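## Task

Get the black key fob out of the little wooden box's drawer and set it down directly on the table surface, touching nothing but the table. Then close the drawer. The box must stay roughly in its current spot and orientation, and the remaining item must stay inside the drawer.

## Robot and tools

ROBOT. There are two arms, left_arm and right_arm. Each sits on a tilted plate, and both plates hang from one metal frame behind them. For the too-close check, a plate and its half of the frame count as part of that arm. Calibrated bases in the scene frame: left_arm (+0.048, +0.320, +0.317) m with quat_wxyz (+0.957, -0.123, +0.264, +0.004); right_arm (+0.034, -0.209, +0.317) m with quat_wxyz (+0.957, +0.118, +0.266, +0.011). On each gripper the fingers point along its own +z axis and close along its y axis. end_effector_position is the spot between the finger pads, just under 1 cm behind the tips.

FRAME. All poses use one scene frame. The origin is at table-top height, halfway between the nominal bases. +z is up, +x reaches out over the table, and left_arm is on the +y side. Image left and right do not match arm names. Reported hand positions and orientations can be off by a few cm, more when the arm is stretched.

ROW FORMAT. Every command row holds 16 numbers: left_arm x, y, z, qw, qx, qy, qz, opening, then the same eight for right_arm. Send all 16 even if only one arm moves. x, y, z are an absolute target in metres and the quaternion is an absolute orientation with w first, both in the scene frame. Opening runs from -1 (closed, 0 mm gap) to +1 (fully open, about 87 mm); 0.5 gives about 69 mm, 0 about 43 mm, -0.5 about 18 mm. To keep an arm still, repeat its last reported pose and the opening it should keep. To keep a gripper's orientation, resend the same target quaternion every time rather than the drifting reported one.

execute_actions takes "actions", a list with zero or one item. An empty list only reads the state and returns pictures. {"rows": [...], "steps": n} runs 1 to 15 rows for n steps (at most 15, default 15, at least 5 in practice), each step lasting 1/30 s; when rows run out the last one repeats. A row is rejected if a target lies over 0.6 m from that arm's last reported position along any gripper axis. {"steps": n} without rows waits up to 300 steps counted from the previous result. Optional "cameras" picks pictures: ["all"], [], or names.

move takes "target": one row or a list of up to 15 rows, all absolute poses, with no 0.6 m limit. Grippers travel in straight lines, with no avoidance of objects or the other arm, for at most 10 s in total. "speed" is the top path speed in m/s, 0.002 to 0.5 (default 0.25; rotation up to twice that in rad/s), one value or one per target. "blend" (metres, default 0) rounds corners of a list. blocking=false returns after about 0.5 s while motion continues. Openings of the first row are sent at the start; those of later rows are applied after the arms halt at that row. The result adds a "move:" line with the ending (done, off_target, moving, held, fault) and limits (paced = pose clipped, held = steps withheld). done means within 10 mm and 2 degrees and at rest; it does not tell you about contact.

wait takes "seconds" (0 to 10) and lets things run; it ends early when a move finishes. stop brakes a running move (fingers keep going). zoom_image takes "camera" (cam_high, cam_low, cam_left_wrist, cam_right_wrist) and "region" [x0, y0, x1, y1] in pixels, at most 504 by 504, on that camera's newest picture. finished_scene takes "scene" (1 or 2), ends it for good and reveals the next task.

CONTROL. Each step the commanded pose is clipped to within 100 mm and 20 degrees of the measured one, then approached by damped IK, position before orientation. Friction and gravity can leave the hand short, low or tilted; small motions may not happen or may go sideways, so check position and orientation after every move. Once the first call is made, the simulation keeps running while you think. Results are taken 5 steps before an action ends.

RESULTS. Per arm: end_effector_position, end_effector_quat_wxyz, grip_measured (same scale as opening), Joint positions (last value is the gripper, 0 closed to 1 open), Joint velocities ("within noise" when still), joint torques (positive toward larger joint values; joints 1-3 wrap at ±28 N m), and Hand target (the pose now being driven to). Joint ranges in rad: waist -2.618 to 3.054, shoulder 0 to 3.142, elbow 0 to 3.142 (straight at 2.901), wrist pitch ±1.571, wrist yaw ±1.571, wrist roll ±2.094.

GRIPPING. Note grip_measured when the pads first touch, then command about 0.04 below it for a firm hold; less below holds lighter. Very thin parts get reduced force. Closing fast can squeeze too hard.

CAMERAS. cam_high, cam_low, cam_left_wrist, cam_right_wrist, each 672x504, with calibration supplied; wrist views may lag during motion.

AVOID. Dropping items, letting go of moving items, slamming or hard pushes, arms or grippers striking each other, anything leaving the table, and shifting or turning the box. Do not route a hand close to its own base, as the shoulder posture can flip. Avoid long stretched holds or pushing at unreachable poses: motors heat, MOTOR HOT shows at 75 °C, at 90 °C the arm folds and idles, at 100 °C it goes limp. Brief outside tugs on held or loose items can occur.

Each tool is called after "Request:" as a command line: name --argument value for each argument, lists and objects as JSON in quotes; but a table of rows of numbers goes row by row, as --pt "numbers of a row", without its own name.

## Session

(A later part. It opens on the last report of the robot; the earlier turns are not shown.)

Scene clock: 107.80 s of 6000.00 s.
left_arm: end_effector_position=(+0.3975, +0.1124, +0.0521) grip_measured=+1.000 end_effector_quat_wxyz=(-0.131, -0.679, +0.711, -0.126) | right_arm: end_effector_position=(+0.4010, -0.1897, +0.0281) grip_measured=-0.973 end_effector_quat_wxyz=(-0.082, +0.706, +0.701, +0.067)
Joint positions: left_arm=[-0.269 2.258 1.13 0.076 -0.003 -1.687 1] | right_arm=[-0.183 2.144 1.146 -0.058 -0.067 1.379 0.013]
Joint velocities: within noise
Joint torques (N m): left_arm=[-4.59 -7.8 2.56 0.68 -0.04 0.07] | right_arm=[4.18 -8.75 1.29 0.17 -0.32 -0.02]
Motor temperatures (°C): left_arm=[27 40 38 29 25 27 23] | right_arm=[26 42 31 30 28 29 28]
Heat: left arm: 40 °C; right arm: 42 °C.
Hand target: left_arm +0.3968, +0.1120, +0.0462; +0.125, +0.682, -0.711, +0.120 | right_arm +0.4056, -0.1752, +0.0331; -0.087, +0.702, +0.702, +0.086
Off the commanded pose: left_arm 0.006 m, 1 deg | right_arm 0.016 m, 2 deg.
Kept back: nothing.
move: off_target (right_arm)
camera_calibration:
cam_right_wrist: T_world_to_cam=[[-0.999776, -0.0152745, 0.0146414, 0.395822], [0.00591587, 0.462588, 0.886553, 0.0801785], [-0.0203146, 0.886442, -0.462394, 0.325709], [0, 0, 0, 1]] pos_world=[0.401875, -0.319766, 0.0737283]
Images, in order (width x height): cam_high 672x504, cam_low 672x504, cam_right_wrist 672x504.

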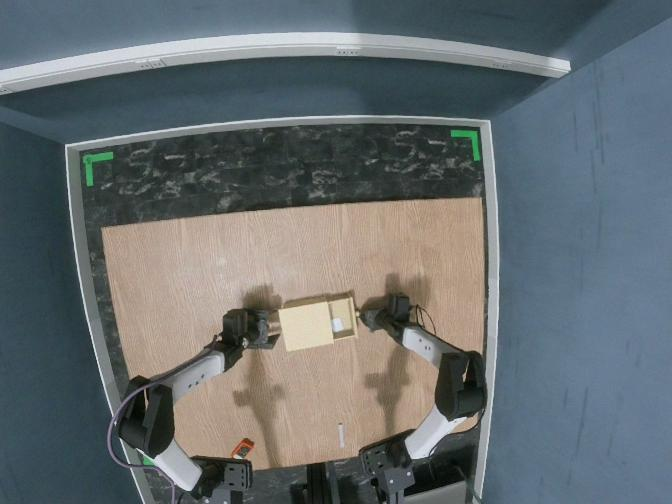

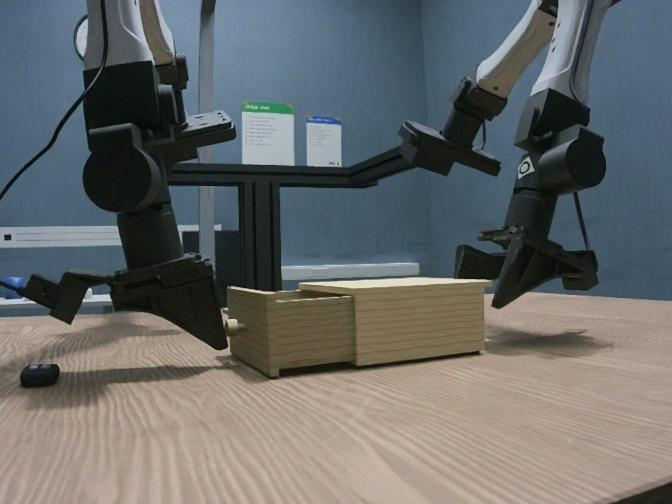

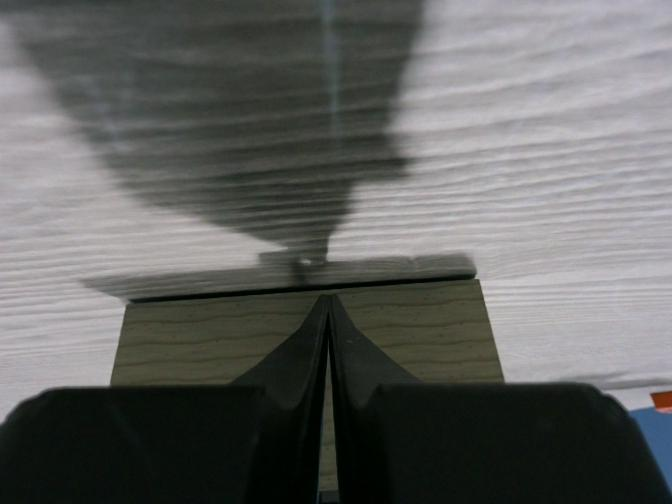

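Request:
zoom_image --camera "cam_low" --region '[190, 270, 310, 390]'

Scaled by 4.200 from the camera's 672x504 image, which has a finer 960x720 frame.

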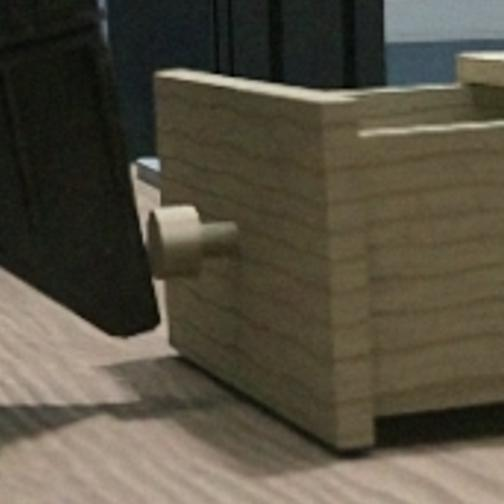

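Request:
move --pt "0.397 0.112 0.046 -0.1253 -0.6817 0.7108 -0.1202 1 0.408 -0.225 0.040 -0.0862 0.7018 0.7018 0.0862 -1" --pt "0.397 0.112 0.046 -0.1253 -0.6817 0.7108 -0.1202 1 0.420 -0.240 0.042 -0.0862 0.7018 0.7018 0.0862 -1" --speed 0.08 --cameras '["cam_right_wrist", "cam_low"]'

Scene clock: 109.73 s of 6000.00 s.
left_arm: end_effector_position=(+0.3975, +0.1124, +0.0521) grip_measured=+1.000 end_effector_quat_wxyz=(-0.131, -0.679, +0.711, -0.126) | right_arm: end_effector_position=(+0.4109, -0.2348, +0.0331) grip_measured=-0.973 end_effector_quat_wxyz=(-0.094, +0.703, +0.700, +0.078)
Joint positions: left_arm=[-0.269 2.258 1.13 0.076 -0.003 -1.688 1] | right_arm=[-0.301 2.144 1.246 -0.18 -0.155 1.272 0.013]
Joint velocities: within noise
Joint torques (N m): left_arm=[-4.59 -7.76 2.59 0.68 -0.03 0.07] | right_arm=[0.49 -10.95 3.4 -0.16 -0.13 -0.26]
Motor temperatures (°C): left_arm=[27 41 38 29 25 27 23] | right_arm=[26 42 31 30 28 29 28]
Heat: left arm: 41 °C; right arm: 42 °C.
Hand target: left_arm +0.3968, +0.1120, +0.0462; +0.125, +0.682, -0.711, +0.120 | right_arm +0.4199, -0.2399, +0.0418; -0.086, +0.702, +0.702, +0.086
Off the commanded pose: left_arm 0.006 m, 1 deg | right_arm 0.014 m, 1 deg.
Kept back: nothing.
move: off_target (right_arm)
camera_calibration:
cam_right_wrist: T_world_to_cam=[[-0.99971, -0.0180921, 0.015913, 0.404214], [0.0065162, 0.43282, 0.901457, 0.0888314], [-0.0231967, 0.901299, -0.432576, 0.371892], [0, 0, 0, 1]] pos_world=[0.412144, -0.366321, 0.0743616]
Images, in order (width x height): cam_low 672x504, cam_right_wrist 672x504.

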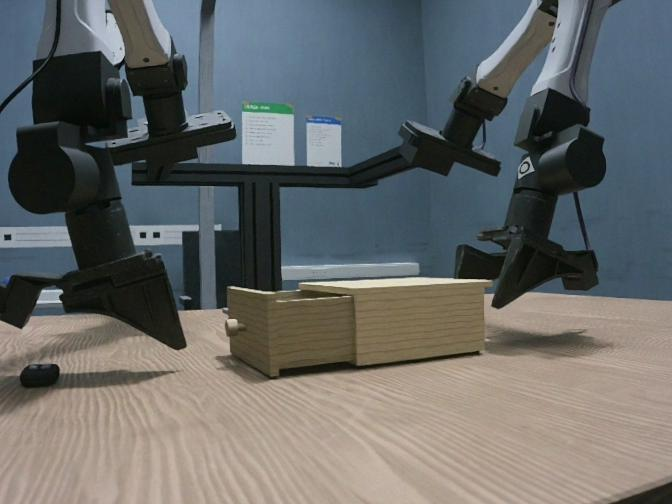

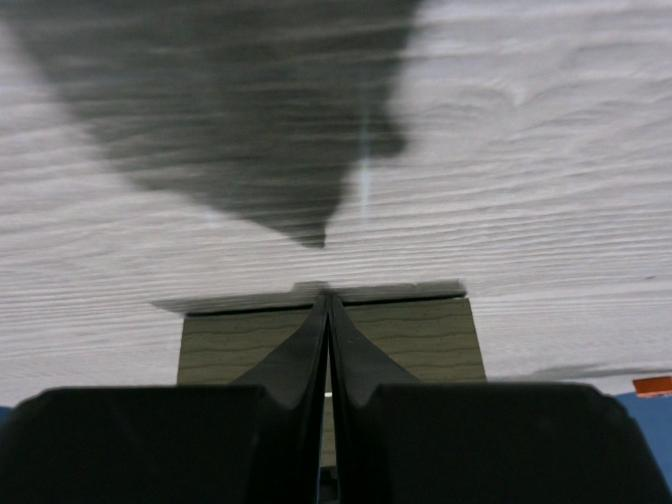

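Request:
move --target '[0.397, 0.112, 0.046, -0.1253, -0.6817, 0.7108, -0.1202, 1, 0.424, -0.180, 0.044, -0.0862, 0.7018, 0.7018, 0.0862, -1]' --speed 0.06 --cameras '["cam_right_wrist", "cam_low"]'

Request:
zoom_image --camera "cam_low" --region '[190, 270, 310, 390]'

Scene clock: 111.33 s of 6000.00 s.
left_arm: end_effector_position=(+0.3976, +0.1125, +0.0521) grip_measured=+1.000 end_effector_quat_wxyz=(-0.131, -0.679, +0.711, -0.126) | right_arm: end_effector_position=(+0.4130, -0.1910, +0.0335) grip_measured=-0.973 end_effector_quat_wxyz=(-0.090, +0.704, +0.702, +0.065)
Joint positions: left_arm=[-0.269 2.258 1.13 0.076 -0.004 -1.688 1] | right_arm=[-0.181 2.144 1.213 -0.141 -0.071 1.378 0.013]
Joint velocities: within noise
Joint torques (N m): left_arm=[-4.62 -7.72 2.56 0.68 -0.02 0.08] | right_arm=[4.04 -10.62 1.68 0.09 -0.27 -0.04]
Motor temperatures (°C): left_arm=[27 42 38 29 25 27 23] | right_arm=[26 43 31 30 28 29 28]
Heat: left arm: 42 °C; right arm: 43 °C.
Hand target: left_arm +0.3969, +0.1120, +0.0461; +0.125, +0.682, -0.711, +0.120 | right_arm +0.4237, -0.1801, +0.0439; -0.087, +0.702, +0.702, +0.086
Off the commanded pose: left_arm 0.006 m, 1 deg | right_arm 0.019 m, 2 deg.
Kept back: nothing.
move: off_target (right_arm)
camera_calibration:
cam_right_wrist: T_world_to_cam=[[-0.999374, -0.0204346, 0.0288661, 0.406128], [0.0164111, 0.455057, 0.890311, 0.0700599], [-0.0313288, 0.890228, -0.454437, 0.334667], [0, 0, 0, 1]] pos_world=[0.415209, -0.321512, 0.0779868]
Images, in order (width x height): cam_low 672x504, cam_right_wrist 672x504.

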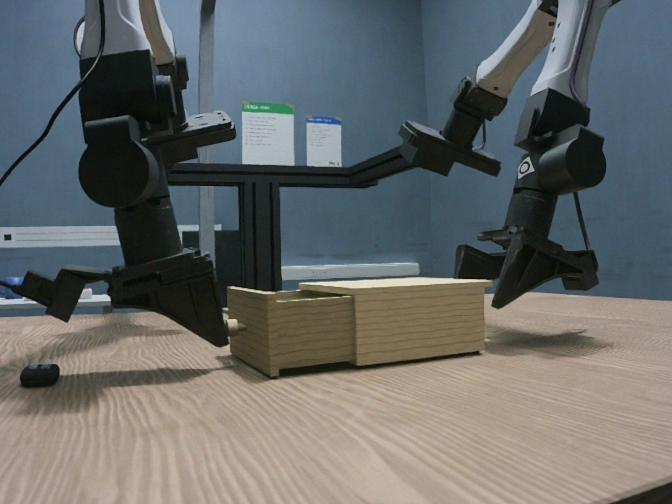

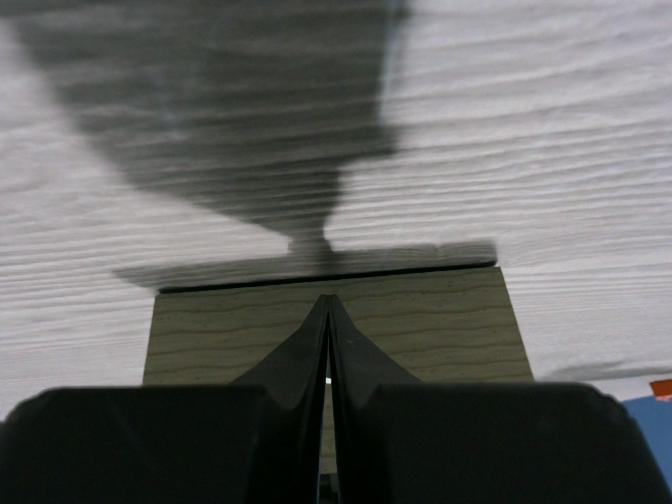

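Scaled by 4.200 from the camera's 672x504 image, which has a finer 960x720 frame.

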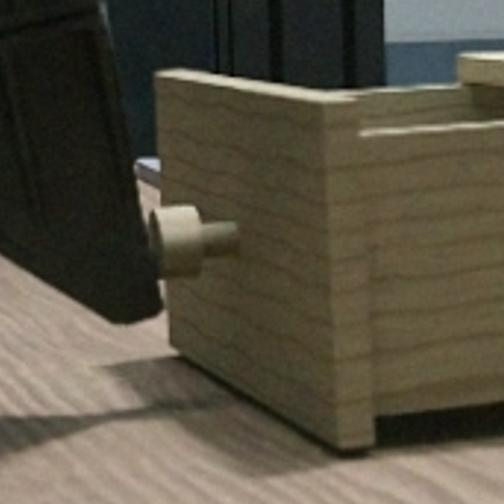

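Request:
move --pt "0.397 0.112 0.046 -0.1253 -0.6817 0.7108 -0.1202 1 0.422 -0.196 0.056 -0.0862 0.7018 0.7018 0.0862 -1" --pt "0.397 0.112 0.046 -0.1253 -0.6817 0.7108 -0.1202 1 0.422 -0.150 0.056 -0.0862 0.7018 0.7018 0.0862 -1" --speed 0.06 --cameras '["cam_right_wrist", "cam_low", "cam_high"]'

Request:
zoom_image --camera "cam_low" --region '[190, 270, 310, 390]'

Request:
zoom_image --camera "cam_high" --region '[260, 270, 380, 360]'

Scene clock: 113.27 s of 6000.00 s.
left_arm: end_effector_position=(+0.3976, +0.1125, +0.0521) grip_measured=+1.000 end_effector_quat_wxyz=(-0.131, -0.679, +0.711, -0.126) | right_arm: end_effector_position=(+0.4117, -0.1642, +0.0420) grip_measured=-0.973 end_effector_quat_wxyz=(-0.082, +0.705, +0.702, +0.058)
Joint positions: left_arm=[-0.269 2.258 1.13 0.076 -0.004 -1.688 1] | right_arm=[-0.102 2.117 1.17 -0.118 -0.012 1.448 0.013]
Joint velocities: within noise
Joint torques (N m): left_arm=[-4.59 -7.77 2.56 0.68 -0.03 0.09] | right_arm=[4.79 -10.89 1.77 0.05 -0.43 -0.01]
Motor temperatures (°C): left_arm=[27 42 38 29 25 27 23] | right_arm=[26 43 31 30 28 29 28]
Heat: left arm: 42 °C; right arm: 43 °C.
Hand target: left_arm +0.3969, +0.1120, +0.0461; +0.125, +0.682, -0.711, +0.120 | right_arm +0.4217, -0.1501, +0.0558; -0.087, +0.702, +0.702, +0.086
Off the commanded pose: left_arm 0.006 m, 1 deg | right_arm 0.022 m, 3 deg.
Kept back: nothing.
move: off_target (right_arm)
camera_calibration:
cam_right_wrist: T_world_to_cam=[[-0.9994, -0.0199269, 0.0283206, 0.40525], [0.0155114, 0.473594, 0.880606, 0.0540913], [-0.0309603, 0.880518, -0.473001, 0.31363], [0, 0, 0, 1]] pos_world=[0.413878, -0.293699, 0.0892374]
Images, in order (width x height): cam_high 672x504, cam_low 672x504, cam_right_wrist 672x504.

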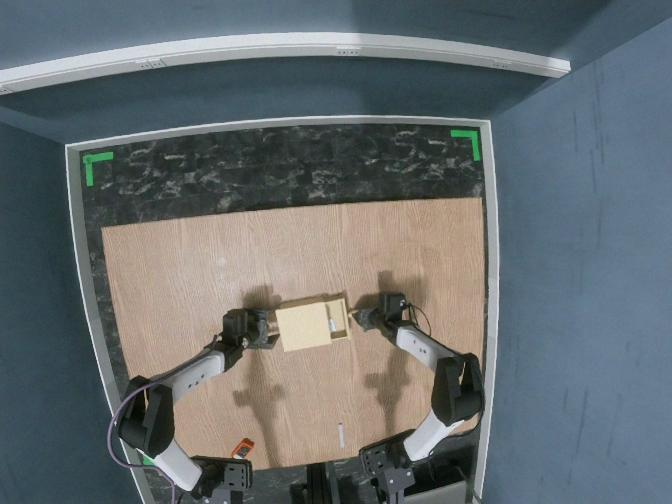

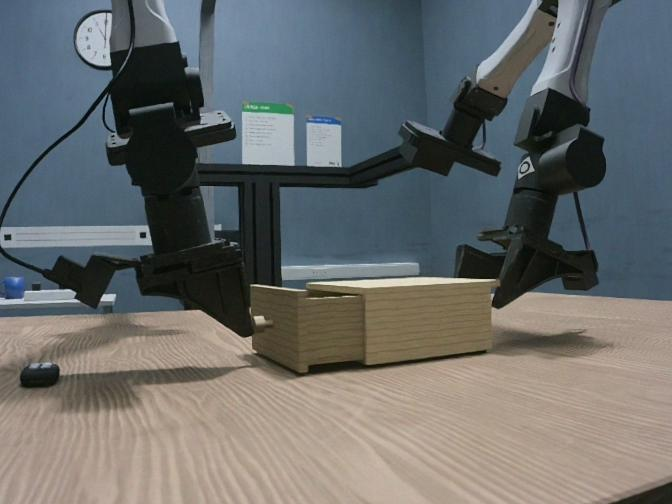

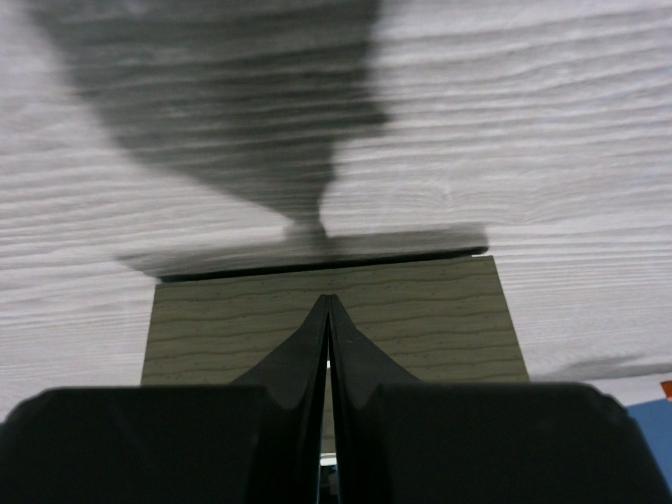

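Scaled by 4.200 from the camera's 672x504 image, which has a finer 960x720 frame.

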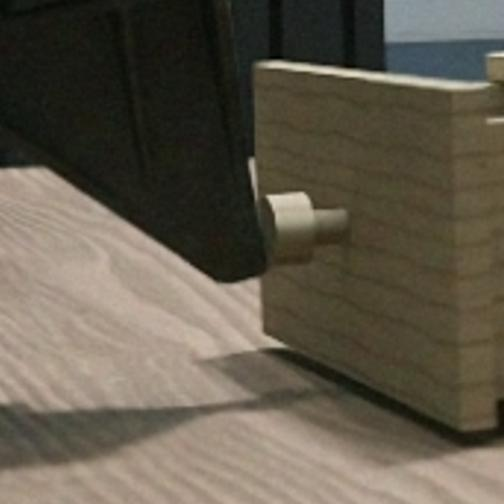

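Scaled by 4.200 from the camera's 672x504 image, which has a finer 960x720 frame.

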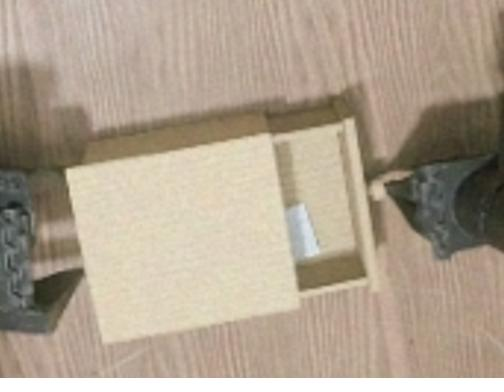

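Request:
wait --seconds 0 --cameras '["cam_left_wrist", "cam_high"]'

Request:
zoom_image --camera "cam_high" --region '[240, 280, 320, 360]'

Scene clock: 113.67 s of 6000.00 s.
left_arm: end_effector_position=(+0.3976, +0.1125, +0.0521) grip_measured=+1.000 end_effector_quat_wxyz=(-0.131, -0.679, +0.711, -0.126) | right_arm: end_effector_position=(+0.4118, -0.1642, +0.0420) grip_measured=-0.973 end_effector_quat_wxyz=(-0.082, +0.705, +0.702, +0.058)
Joint positions: left_arm=[-0.269 2.258 1.13 0.076 -0.004 -1.688 1] | right_arm=[-0.102 2.117 1.17 -0.118 -0.012 1.449 0.013]
Joint velocities: within noise
Joint torques (N m): left_arm=[-4.59 -7.76 2.56 0.69 -0.03 0.08] | right_arm=[4.7 -10.73 1.51 0.05 -0.42 -0.02]
Motor temperatures (°C): left_arm=[27 42 38 29 25 27 23] | right_arm=[26 43 31 30 28 29 28]
Heat: left arm: 42 °C; right arm: 43 °C.
Hand target: left_arm +0.3969, +0.1120, +0.0461; +0.125, +0.682, -0.711, +0.120 | right_arm +0.4217, -0.1501, +0.0558; -0.087, +0.702, +0.702, +0.086
Off the commanded pose: left_arm 0.006 m, 1 deg | right_arm 0.022 m, 3 deg.
Steps of this call (1-12: nothing new was sent). Readings (end_effector_position of left_arm | right_arm):
1: (+0.3976, +0.1125, +0.0521) | (+0.4117, -0.1642, +0.0420)
2: (+0.3976, +0.1125, +0.0521) | (+0.4117, -0.1642, +0.0420)
4: (+0.3976, +0.1125, +0.0521) | (+0.4118, -0.1642, +0.0420)
8: (+0.3976, +0.1125, +0.0521) | (+0.4118, -0.1642, +0.0420)
12: the state above
camera_calibration:
cam_left_wrist: T_world_to_cam=[[0.998551, -0.0529015, -0.00990854, -0.392492], [-0.00916633, -0.348567, 0.937239, 0.0186957], [-0.0530351, -0.93579, -0.348547, 0.285386], [0, 0, 0, 1]] pos_world=[0.40723, 0.252814, 0.0780589]
Images, in order (width x height): cam_high 672x504, cam_left_wrist 672x504.

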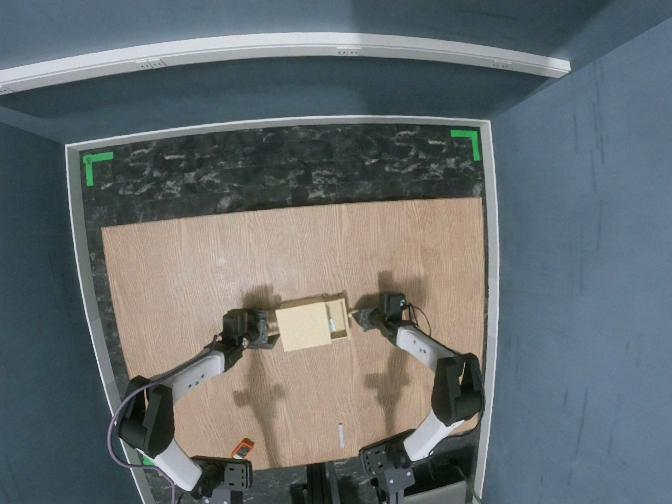

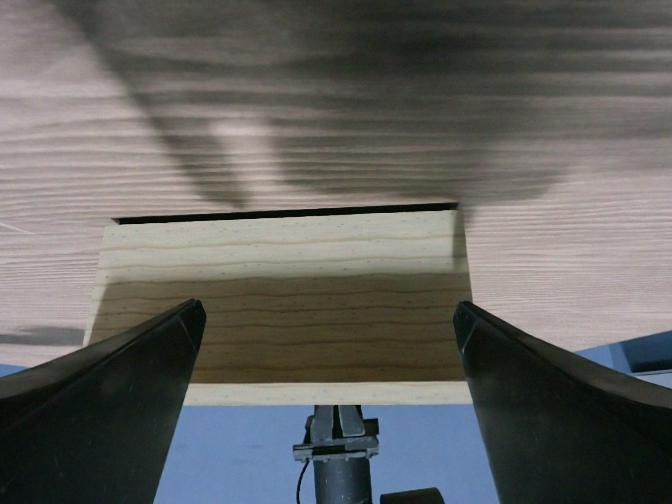

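Scaled by 6.300 from the camera's 672x504 image, which has a finer 960x720 frame.

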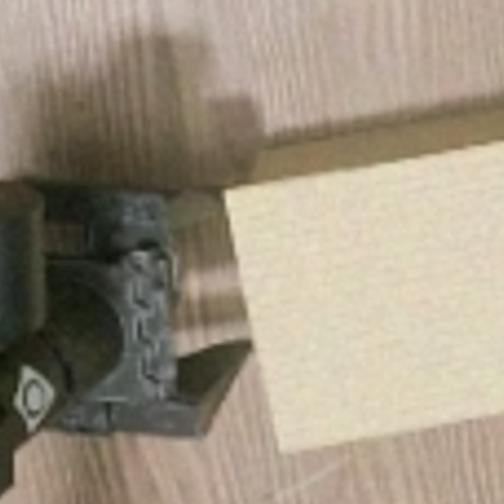

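Request:
move --pt "0.397 0.138 0.048 -0.1253 -0.6817 0.7108 -0.1202 1 0.422 -0.158 0.056 -0.0862 0.7018 0.7018 0.0862 -1" --pt "0.374 0.138 0.048 -0.1253 -0.6817 0.7108 -0.1202 1 0.422 -0.158 0.056 -0.0862 0.7018 0.7018 0.0862 -1" --speed 0.06 --cameras '["cam_left_wrist", "cam_high"]'

Request:
zoom_image --camera "cam_high" --region '[240, 280, 320, 360]'

Scene clock: 116.10 s of 6000.00 s.
left_arm: end_effector_position=(+0.3621, +0.1375, +0.0408) grip_measured=+1.000 end_effector_quat_wxyz=(-0.133, -0.681, +0.712, -0.104) | right_arm: end_effector_position=(+0.4118, -0.1642, +0.0420) grip_measured=-0.973 end_effector_quat_wxyz=(-0.082, +0.705, +0.702, +0.058)
Joint positions: left_arm=[-0.221 2.251 1.005 0.159 -0.004 -1.653 1] | right_arm=[-0.102 2.117 1.17 -0.118 -0.012 1.449 0.013]
Joint velocities: within noise
Joint torques (N m): left_arm=[-3.62 -10.7 0.69 0.6 0.2 0.21] | right_arm=[2.76 -11.19 1.72 0 -0.53 -0.22]
Motor temperatures (°C): left_arm=[27 43 38 29 25 27 23] | right_arm=[26 43 30 30 28 29 28]
Heat: left arm: 43 °C; right arm: 43 °C.
Hand target: left_arm +0.3738, +0.1380, +0.0479; +0.125, +0.682, -0.711, +0.120 | right_arm +0.4219, -0.1580, +0.0558; -0.086, +0.702, +0.702, +0.086
Off the commanded pose: left_arm 0.014 m, 2 deg | right_arm 0.018 m, 3 deg.
Kept back: nothing.
move: off_target (left_arm, right_arm)
camera_calibration:
cam_left_wrist: T_world_to_cam=[[0.997436, -0.056502, -0.0439159, -0.353608], [0.0195577, -0.375085, 0.926784, 0.0313525], [-0.0688373, -0.925267, -0.373018, 0.308218], [0, 0, 0, 1]] pos_world=[0.373305, 0.276964, 0.0703848]
Images, in order (width x height): cam_high 672x504, cam_left_wrist 672x504.

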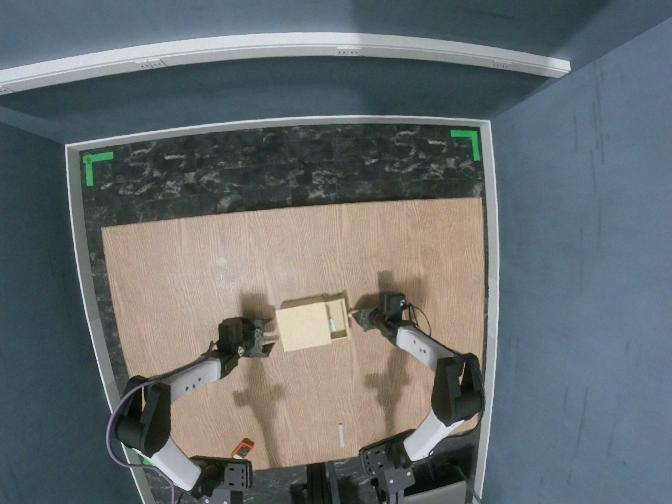

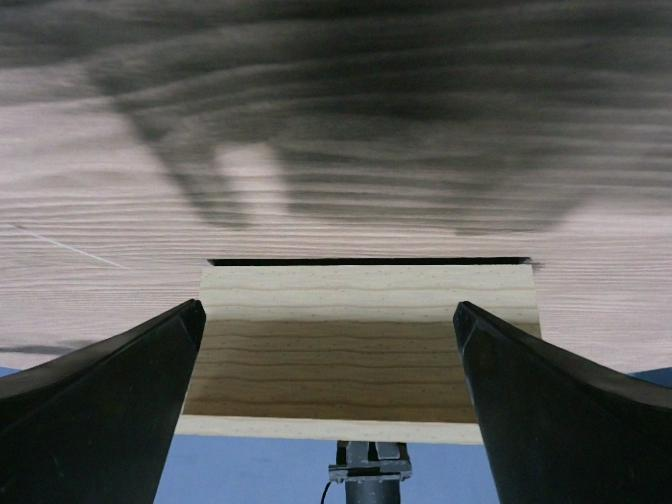

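Scaled by 6.300 from the camera's 672x504 image, which has a finer 960x720 frame.

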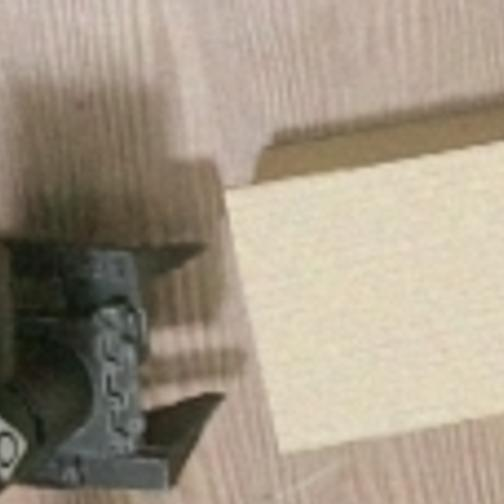

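Request:
move --pt "0.386 0.130 0.056 -0.1253 -0.6817 0.7108 -0.1202 1 0.422 -0.160 0.056 -0.0862 0.7018 0.7018 0.0862 -1" --pt "0.386 0.111 0.056 -0.1253 -0.6817 0.7108 -0.1202 1 0.422 -0.160 0.056 -0.0862 0.7018 0.7018 0.0862 -1" --speed '[0.06,0.04]' --cameras '["cam_left_wrist", "cam_high"]'

Request:
zoom_image --camera "cam_high" --region '[240, 280, 320, 360]'

Scene clock: 117.73 s of 6000.00 s.
left_arm: end_effector_position=(+0.3843, +0.1118, +0.0559) grip_measured=+1.000 end_effector_quat_wxyz=(-0.130, -0.680, +0.711, -0.125) | right_arm: end_effector_position=(+0.4117, -0.1643, +0.0420) grip_measured=-0.973 end_effector_quat_wxyz=(-0.083, +0.705, +0.702, +0.059)
Joint positions: left_arm=[-0.282 2.239 1.065 0.123 -0.013 -1.7 1] | right_arm=[-0.103 2.117 1.17 -0.118 -0.014 1.447 0.013]
Joint velocities: within noise
Joint torques (N m): left_arm=[-4.93 -9.02 2.35 0.45 -0.03 0.08] | right_arm=[2.29 -11.32 1.7 0 -0.53 -0.23]
Motor temperatures (°C): left_arm=[27 44 38 29 25 27 23] | right_arm=[26 44 30 30 28 29 28]
Heat: left arm: 44 °C; right arm: 44 °C.
Hand target: left_arm +0.3860, +0.1110, +0.0560; +0.125, +0.682, -0.711, +0.120 | right_arm +0.4219, -0.1600, +0.0557; -0.086, +0.702, +0.702, +0.086
Off the commanded pose: left_arm 0.002 m, 1 deg | right_arm 0.018 m, 3 deg.
Kept back: nothing.
move: off_target (right_arm)
camera_calibration:
cam_left_wrist: T_world_to_cam=[[0.998665, -0.0509455, -0.00851383, -0.379632], [-0.00994429, -0.351385, 0.936178, 0.0154718], [-0.0506857, -0.934844, -0.351423, 0.284519], [0, 0, 0, 1]] pos_world=[0.3937, 0.252077, 0.0822698]
Images, in order (width x height): cam_high 672x504, cam_left_wrist 672x504.

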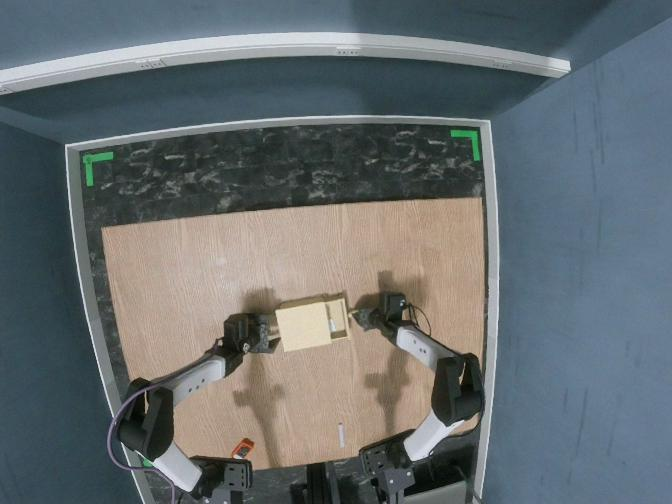

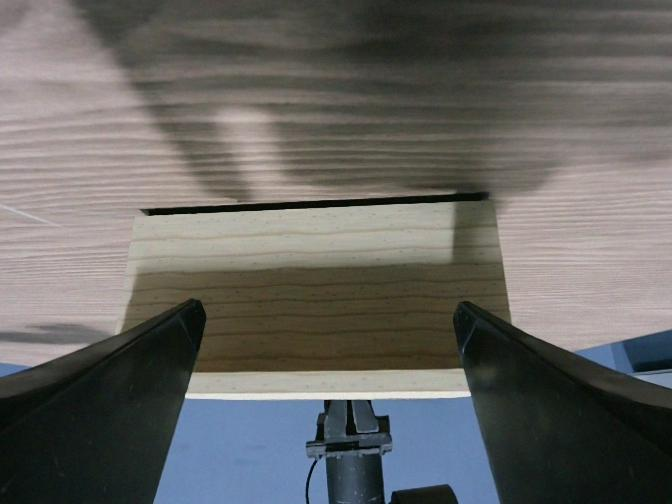

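Scaled by 6.300 from the camera's 672x504 image, which has a finer 960x720 frame.

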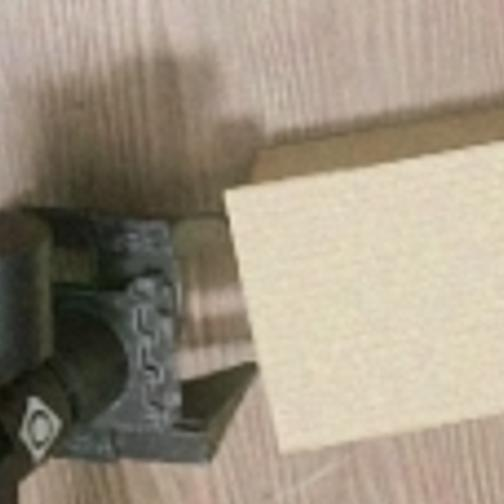

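Request:
move --target '[0.386, 0.111, 0.056, -0.1253, -0.6817, 0.7108, -0.1202, 1, 0.422, -0.140, 0.056, -0.0862, 0.7018, 0.7018, 0.0862, -1]' --speed 0.05

Scene clock: 119.57 s of 6000.00 s.
left_arm: end_effector_position=(+0.3845, +0.1131, +0.0550) grip_measured=+1.000 end_effector_quat_wxyz=(-0.127, -0.682, +0.710, -0.122) | right_arm: end_effector_position=(+0.4130, -0.1607, +0.0418) grip_measured=-0.973 end_effector_quat_wxyz=(-0.076, +0.707, +0.701, +0.052)
Joint positions: left_arm=[-0.282 2.239 1.066 0.121 -0.022 -1.705 1] | right_arm=[-0.084 2.117 1.17 -0.115 0.014 1.469 0.013]
Joint velocities: within noise
Joint torques (N m): left_arm=[-4.94 -8.99 2.29 0.48 0.04 0.12] | right_arm=[5.45 -10.47 1.43 0.13 -0.53 0.01]
Motor temperatures (°C): left_arm=[27 44 38 29 25 27 23] | right_arm=[26 44 30 30 28 29 28]
Heat: left arm: 44 °C; right arm: 44 °C.
Hand target: left_arm +0.3859, +0.1110, +0.0560; +0.125, +0.682, -0.711, +0.120 | right_arm +0.4215, -0.1405, +0.0560; -0.087, +0.701, +0.702, +0.086
Off the commanded pose: left_arm 0.003 m, 0 deg | right_arm 0.027 m, 4 deg.
Kept back: nothing.
move: off_target (right_arm)
camera_calibration:
cam_left_wrist: T_world_to_cam=[[0.998866, -0.0463842, -0.010688, -0.380218], [-0.0067073, -0.359457, 0.933138, 0.0165501], [-0.0471247, -0.932008, -0.35936, 0.28417], [0, 0, 0, 1]] pos_world=[0.39329, 0.253161, 0.082612]
cam_right_wrist: T_world_to_cam=[[-0.999467, -0.01373, 0.0296148, 0.40752], [0.0191056, 0.489556, 0.871763, 0.0540199], [-0.0264674, 0.871864, -0.489033, 0.307995], [0, 0, 0, 1]] pos_world=[0.414423, -0.28938, 0.0914585]

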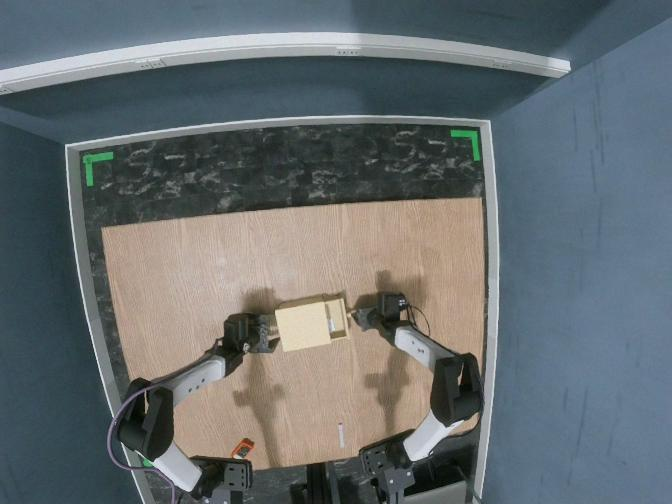

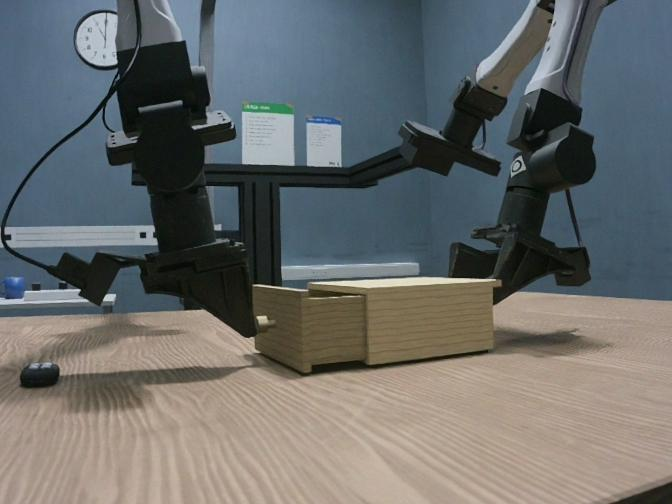

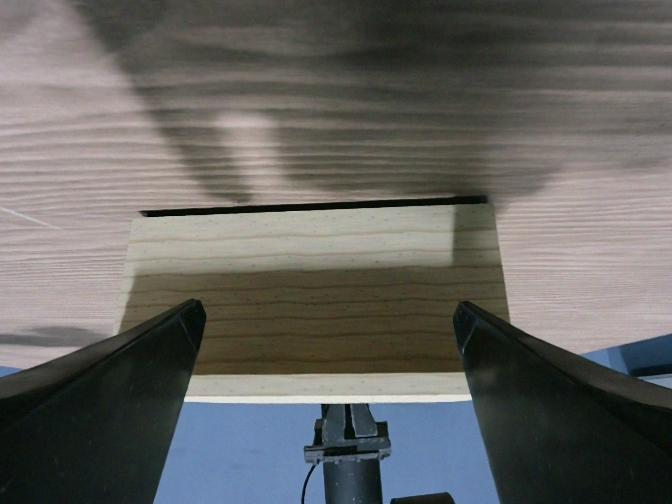

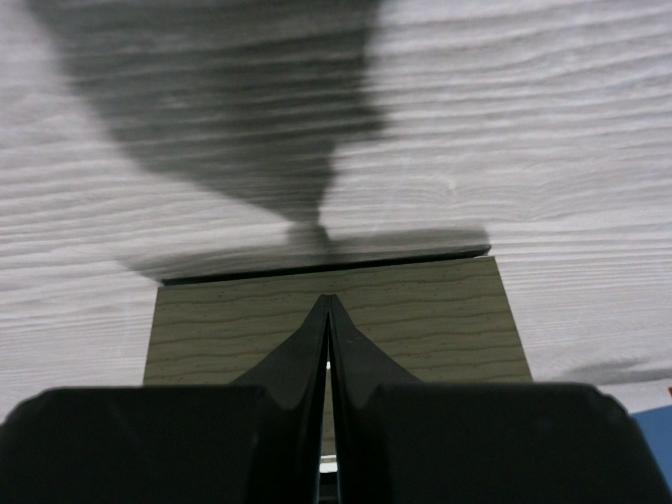

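Request:
move --target '[0.386, 0.111, 0.056, -0.1253, -0.6817, 0.7108, -0.1202, 1, 0.422, -0.115, 0.056, -0.0862, 0.7018, 0.7018, 0.0862, -1]' --speed 0.05

Request:
zoom_image --camera "cam_high" --region '[260, 270, 380, 360]'

Scene clock: 120.57 s of 6000.00 s.
left_arm: end_effector_position=(+0.3848, +0.1163, +0.0529) grip_measured=+1.000 end_effector_quat_wxyz=(-0.120, -0.686, +0.709, -0.115) | right_arm: end_effector_position=(+0.4139, -0.1427, +0.0444) grip_measured=-0.973 end_effector_quat_wxyz=(-0.068, +0.708, +0.701, +0.045)
Joint positions: left_arm=[-0.282 2.239 1.066 0.119 -0.043 -1.712 1] | right_arm=[-0.027 2.117 1.164 -0.108 0.063 1.519 0.013]
Joint velocities: within noise
Joint torques (N m): left_arm=[-4.89 -8.99 2.28 0.48 0.23 0.19] | right_arm=[6.53 -9.17 2.03 0.19 -0.73 0.04]
Motor temperatures (°C): left_arm=[27 44 37 29 25 27 23] | right_arm=[26 44 30 29 28 29 28]
Heat: left arm: 44 °C; right arm: 44 °C.
Hand target: left_arm +0.3859, +0.1111, +0.0560; +0.125, +0.682, -0.711, +0.120 | right_arm +0.4212, -0.1158, +0.0566; -0.087, +0.701, +0.702, +0.085
Off the commanded pose: left_arm 0.006 m, 1 deg | right_arm 0.031 m, 5 deg.
Kept back: nothing.
move: off_target (right_arm)
camera_calibration:
cam_left_wrist: T_world_to_cam=[[0.999138, -0.039561, -0.0125452, -0.381228], [-0.00339381, -0.379144, 0.925331, 0.0210738], [-0.0413635, -0.924491, -0.378952, 0.284367], [0, 0, 0, 1]] pos_world=[0.392733, 0.255803, 0.0834788]
cam_right_wrist: T_world_to_cam=[[-0.99951, -0.0134244, 0.0282711, 0.408789], [0.0175294, 0.508201, 0.86106, 0.0467389], [-0.0259266, 0.861134, -0.507717, 0.292566], [0, 0, 0, 1]] pos_world=[0.415355, -0.270203, 0.0967387]

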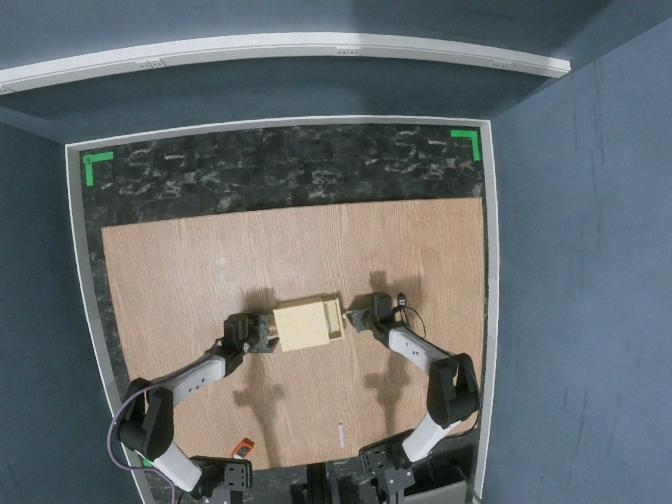

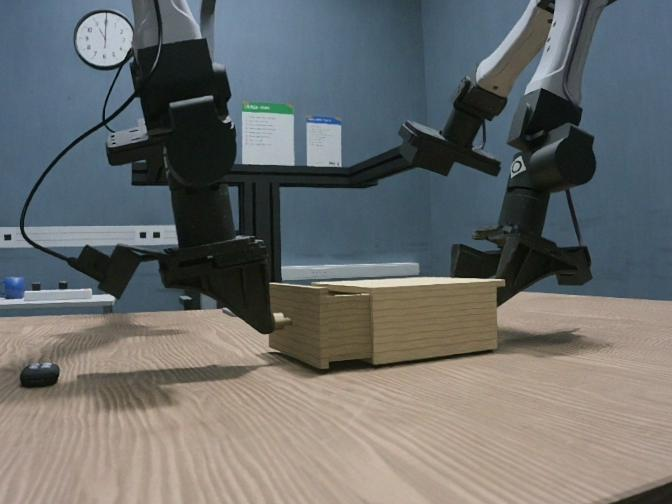

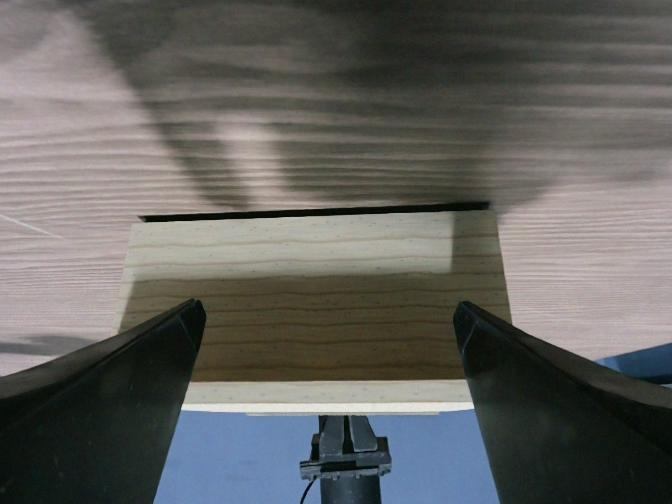

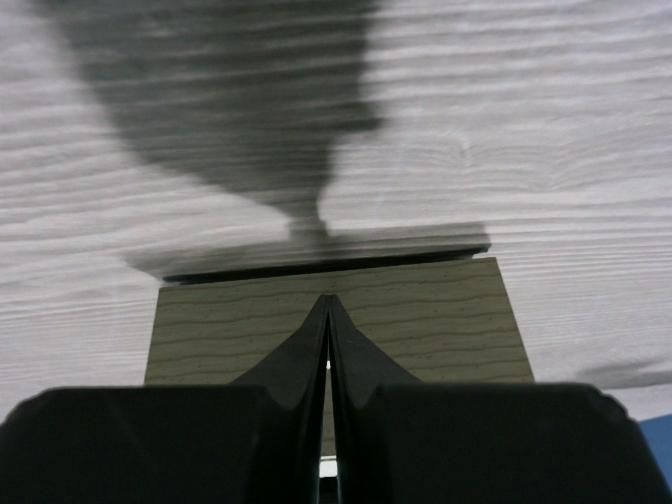

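Scaled by 4.200 from the camera's 672x504 image, which has a finer 960x720 frame.

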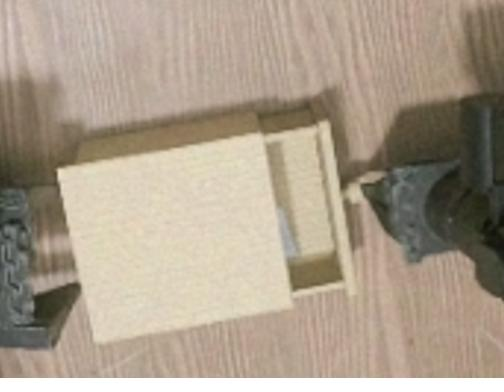

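Request:
move --target '[0.386, 0.104, 0.058, -0.1253, -0.6817, 0.7108, -0.1202, 1, 0.422, -0.103, 0.056, -0.0862, 0.7018, 0.7018, 0.0862, -1]' --speed 0.05

Request:
zoom_image --camera "cam_high" --region '[260, 270, 380, 360]'

Scene clock: 121.60 s of 6000.00 s.
left_arm: end_effector_position=(+0.3851, +0.1168, +0.0523) grip_measured=+1.000 end_effector_quat_wxyz=(-0.116, -0.691, +0.705, -0.108) | right_arm: end_effector_position=(+0.4167, -0.1321, +0.0467) grip_measured=-0.973 end_effector_quat_wxyz=(-0.064, +0.710, +0.700, +0.046)
Joint positions: left_arm=[-0.287 2.239 1.069 0.11 -0.059 -1.729 1] | right_arm=[0.002 2.117 1.164 -0.101 0.081 1.549 0.013]
Joint velocities: within noise
Joint torques (N m): left_arm=[-6.27 -8.76 2.63 0.52 0.31 0.22] | right_arm=[6.64 -8.53 2.4 0.24 -0.72 0]
Motor temperatures (°C): left_arm=[27 44 37 29 25 27 23] | right_arm=[26 44 30 29 28 29 28]
Heat: left arm: 44 °C; right arm: 44 °C.
Hand target: left_arm +0.3858, +0.1041, +0.0582; +0.125, +0.682, -0.711, +0.120 | right_arm +0.4212, -0.1040, +0.0568; -0.087, +0.702, +0.702, +0.085
Off the commanded pose: left_arm 0.014 m, 2 deg | right_arm 0.031 m, 5 deg.
Kept back: nothing.
move: off_target (left_arm, right_arm)
camera_calibration:
cam_left_wrist: T_world_to_cam=[[0.999414, -0.0280752, -0.0196062, -0.382508], [0.00700637, -0.392789, 0.919602, 0.019713], [-0.0335191, -0.9192, -0.392362, 0.281681], [0, 0, 0, 1]] pos_world=[0.391587, 0.255925, 0.0848933]
cam_right_wrist: T_world_to_cam=[[-0.999757, -0.00812319, 0.0204756, 0.412805], [0.0134483, 0.511112, 0.859409, 0.0415207], [-0.0174465, 0.859476, -0.510879, 0.28112], [0, 0, 0, 1]] pos_world=[0.417051, -0.259485, 0.0994829]

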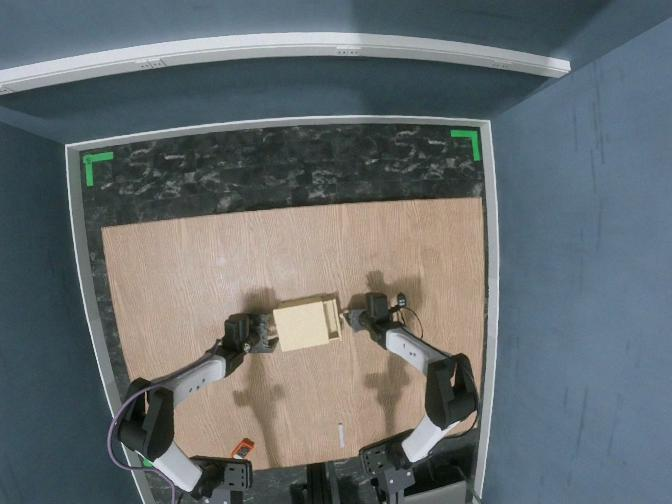

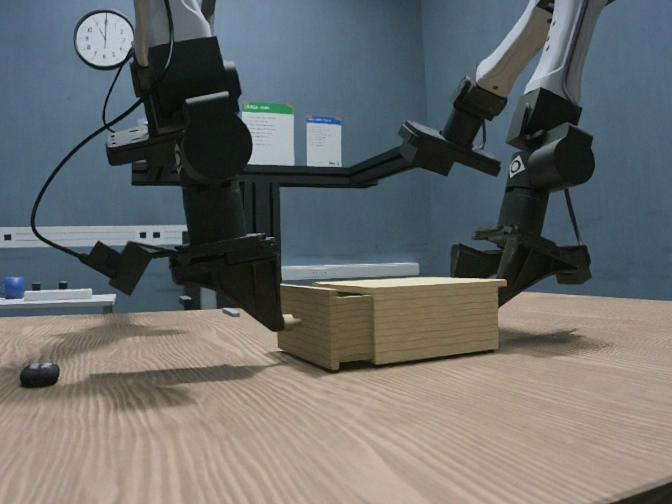

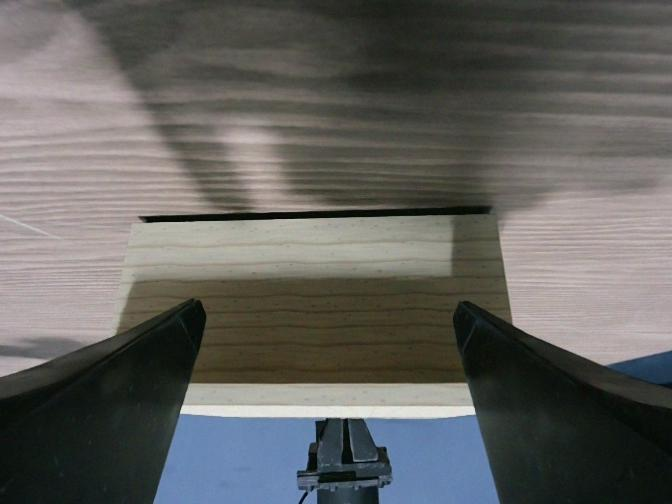

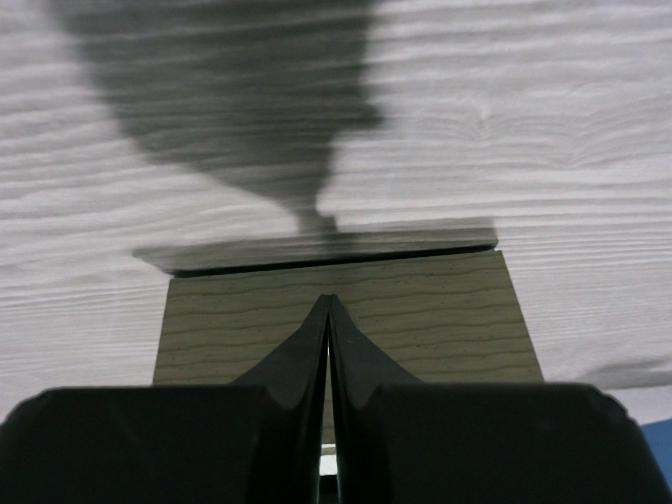

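Scaled by 4.200 from the camera's 672x504 image, which has a finer 960x720 frame.

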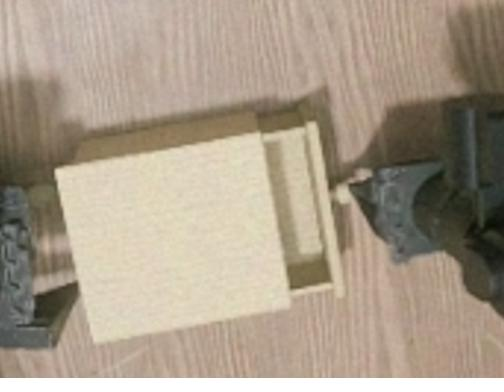

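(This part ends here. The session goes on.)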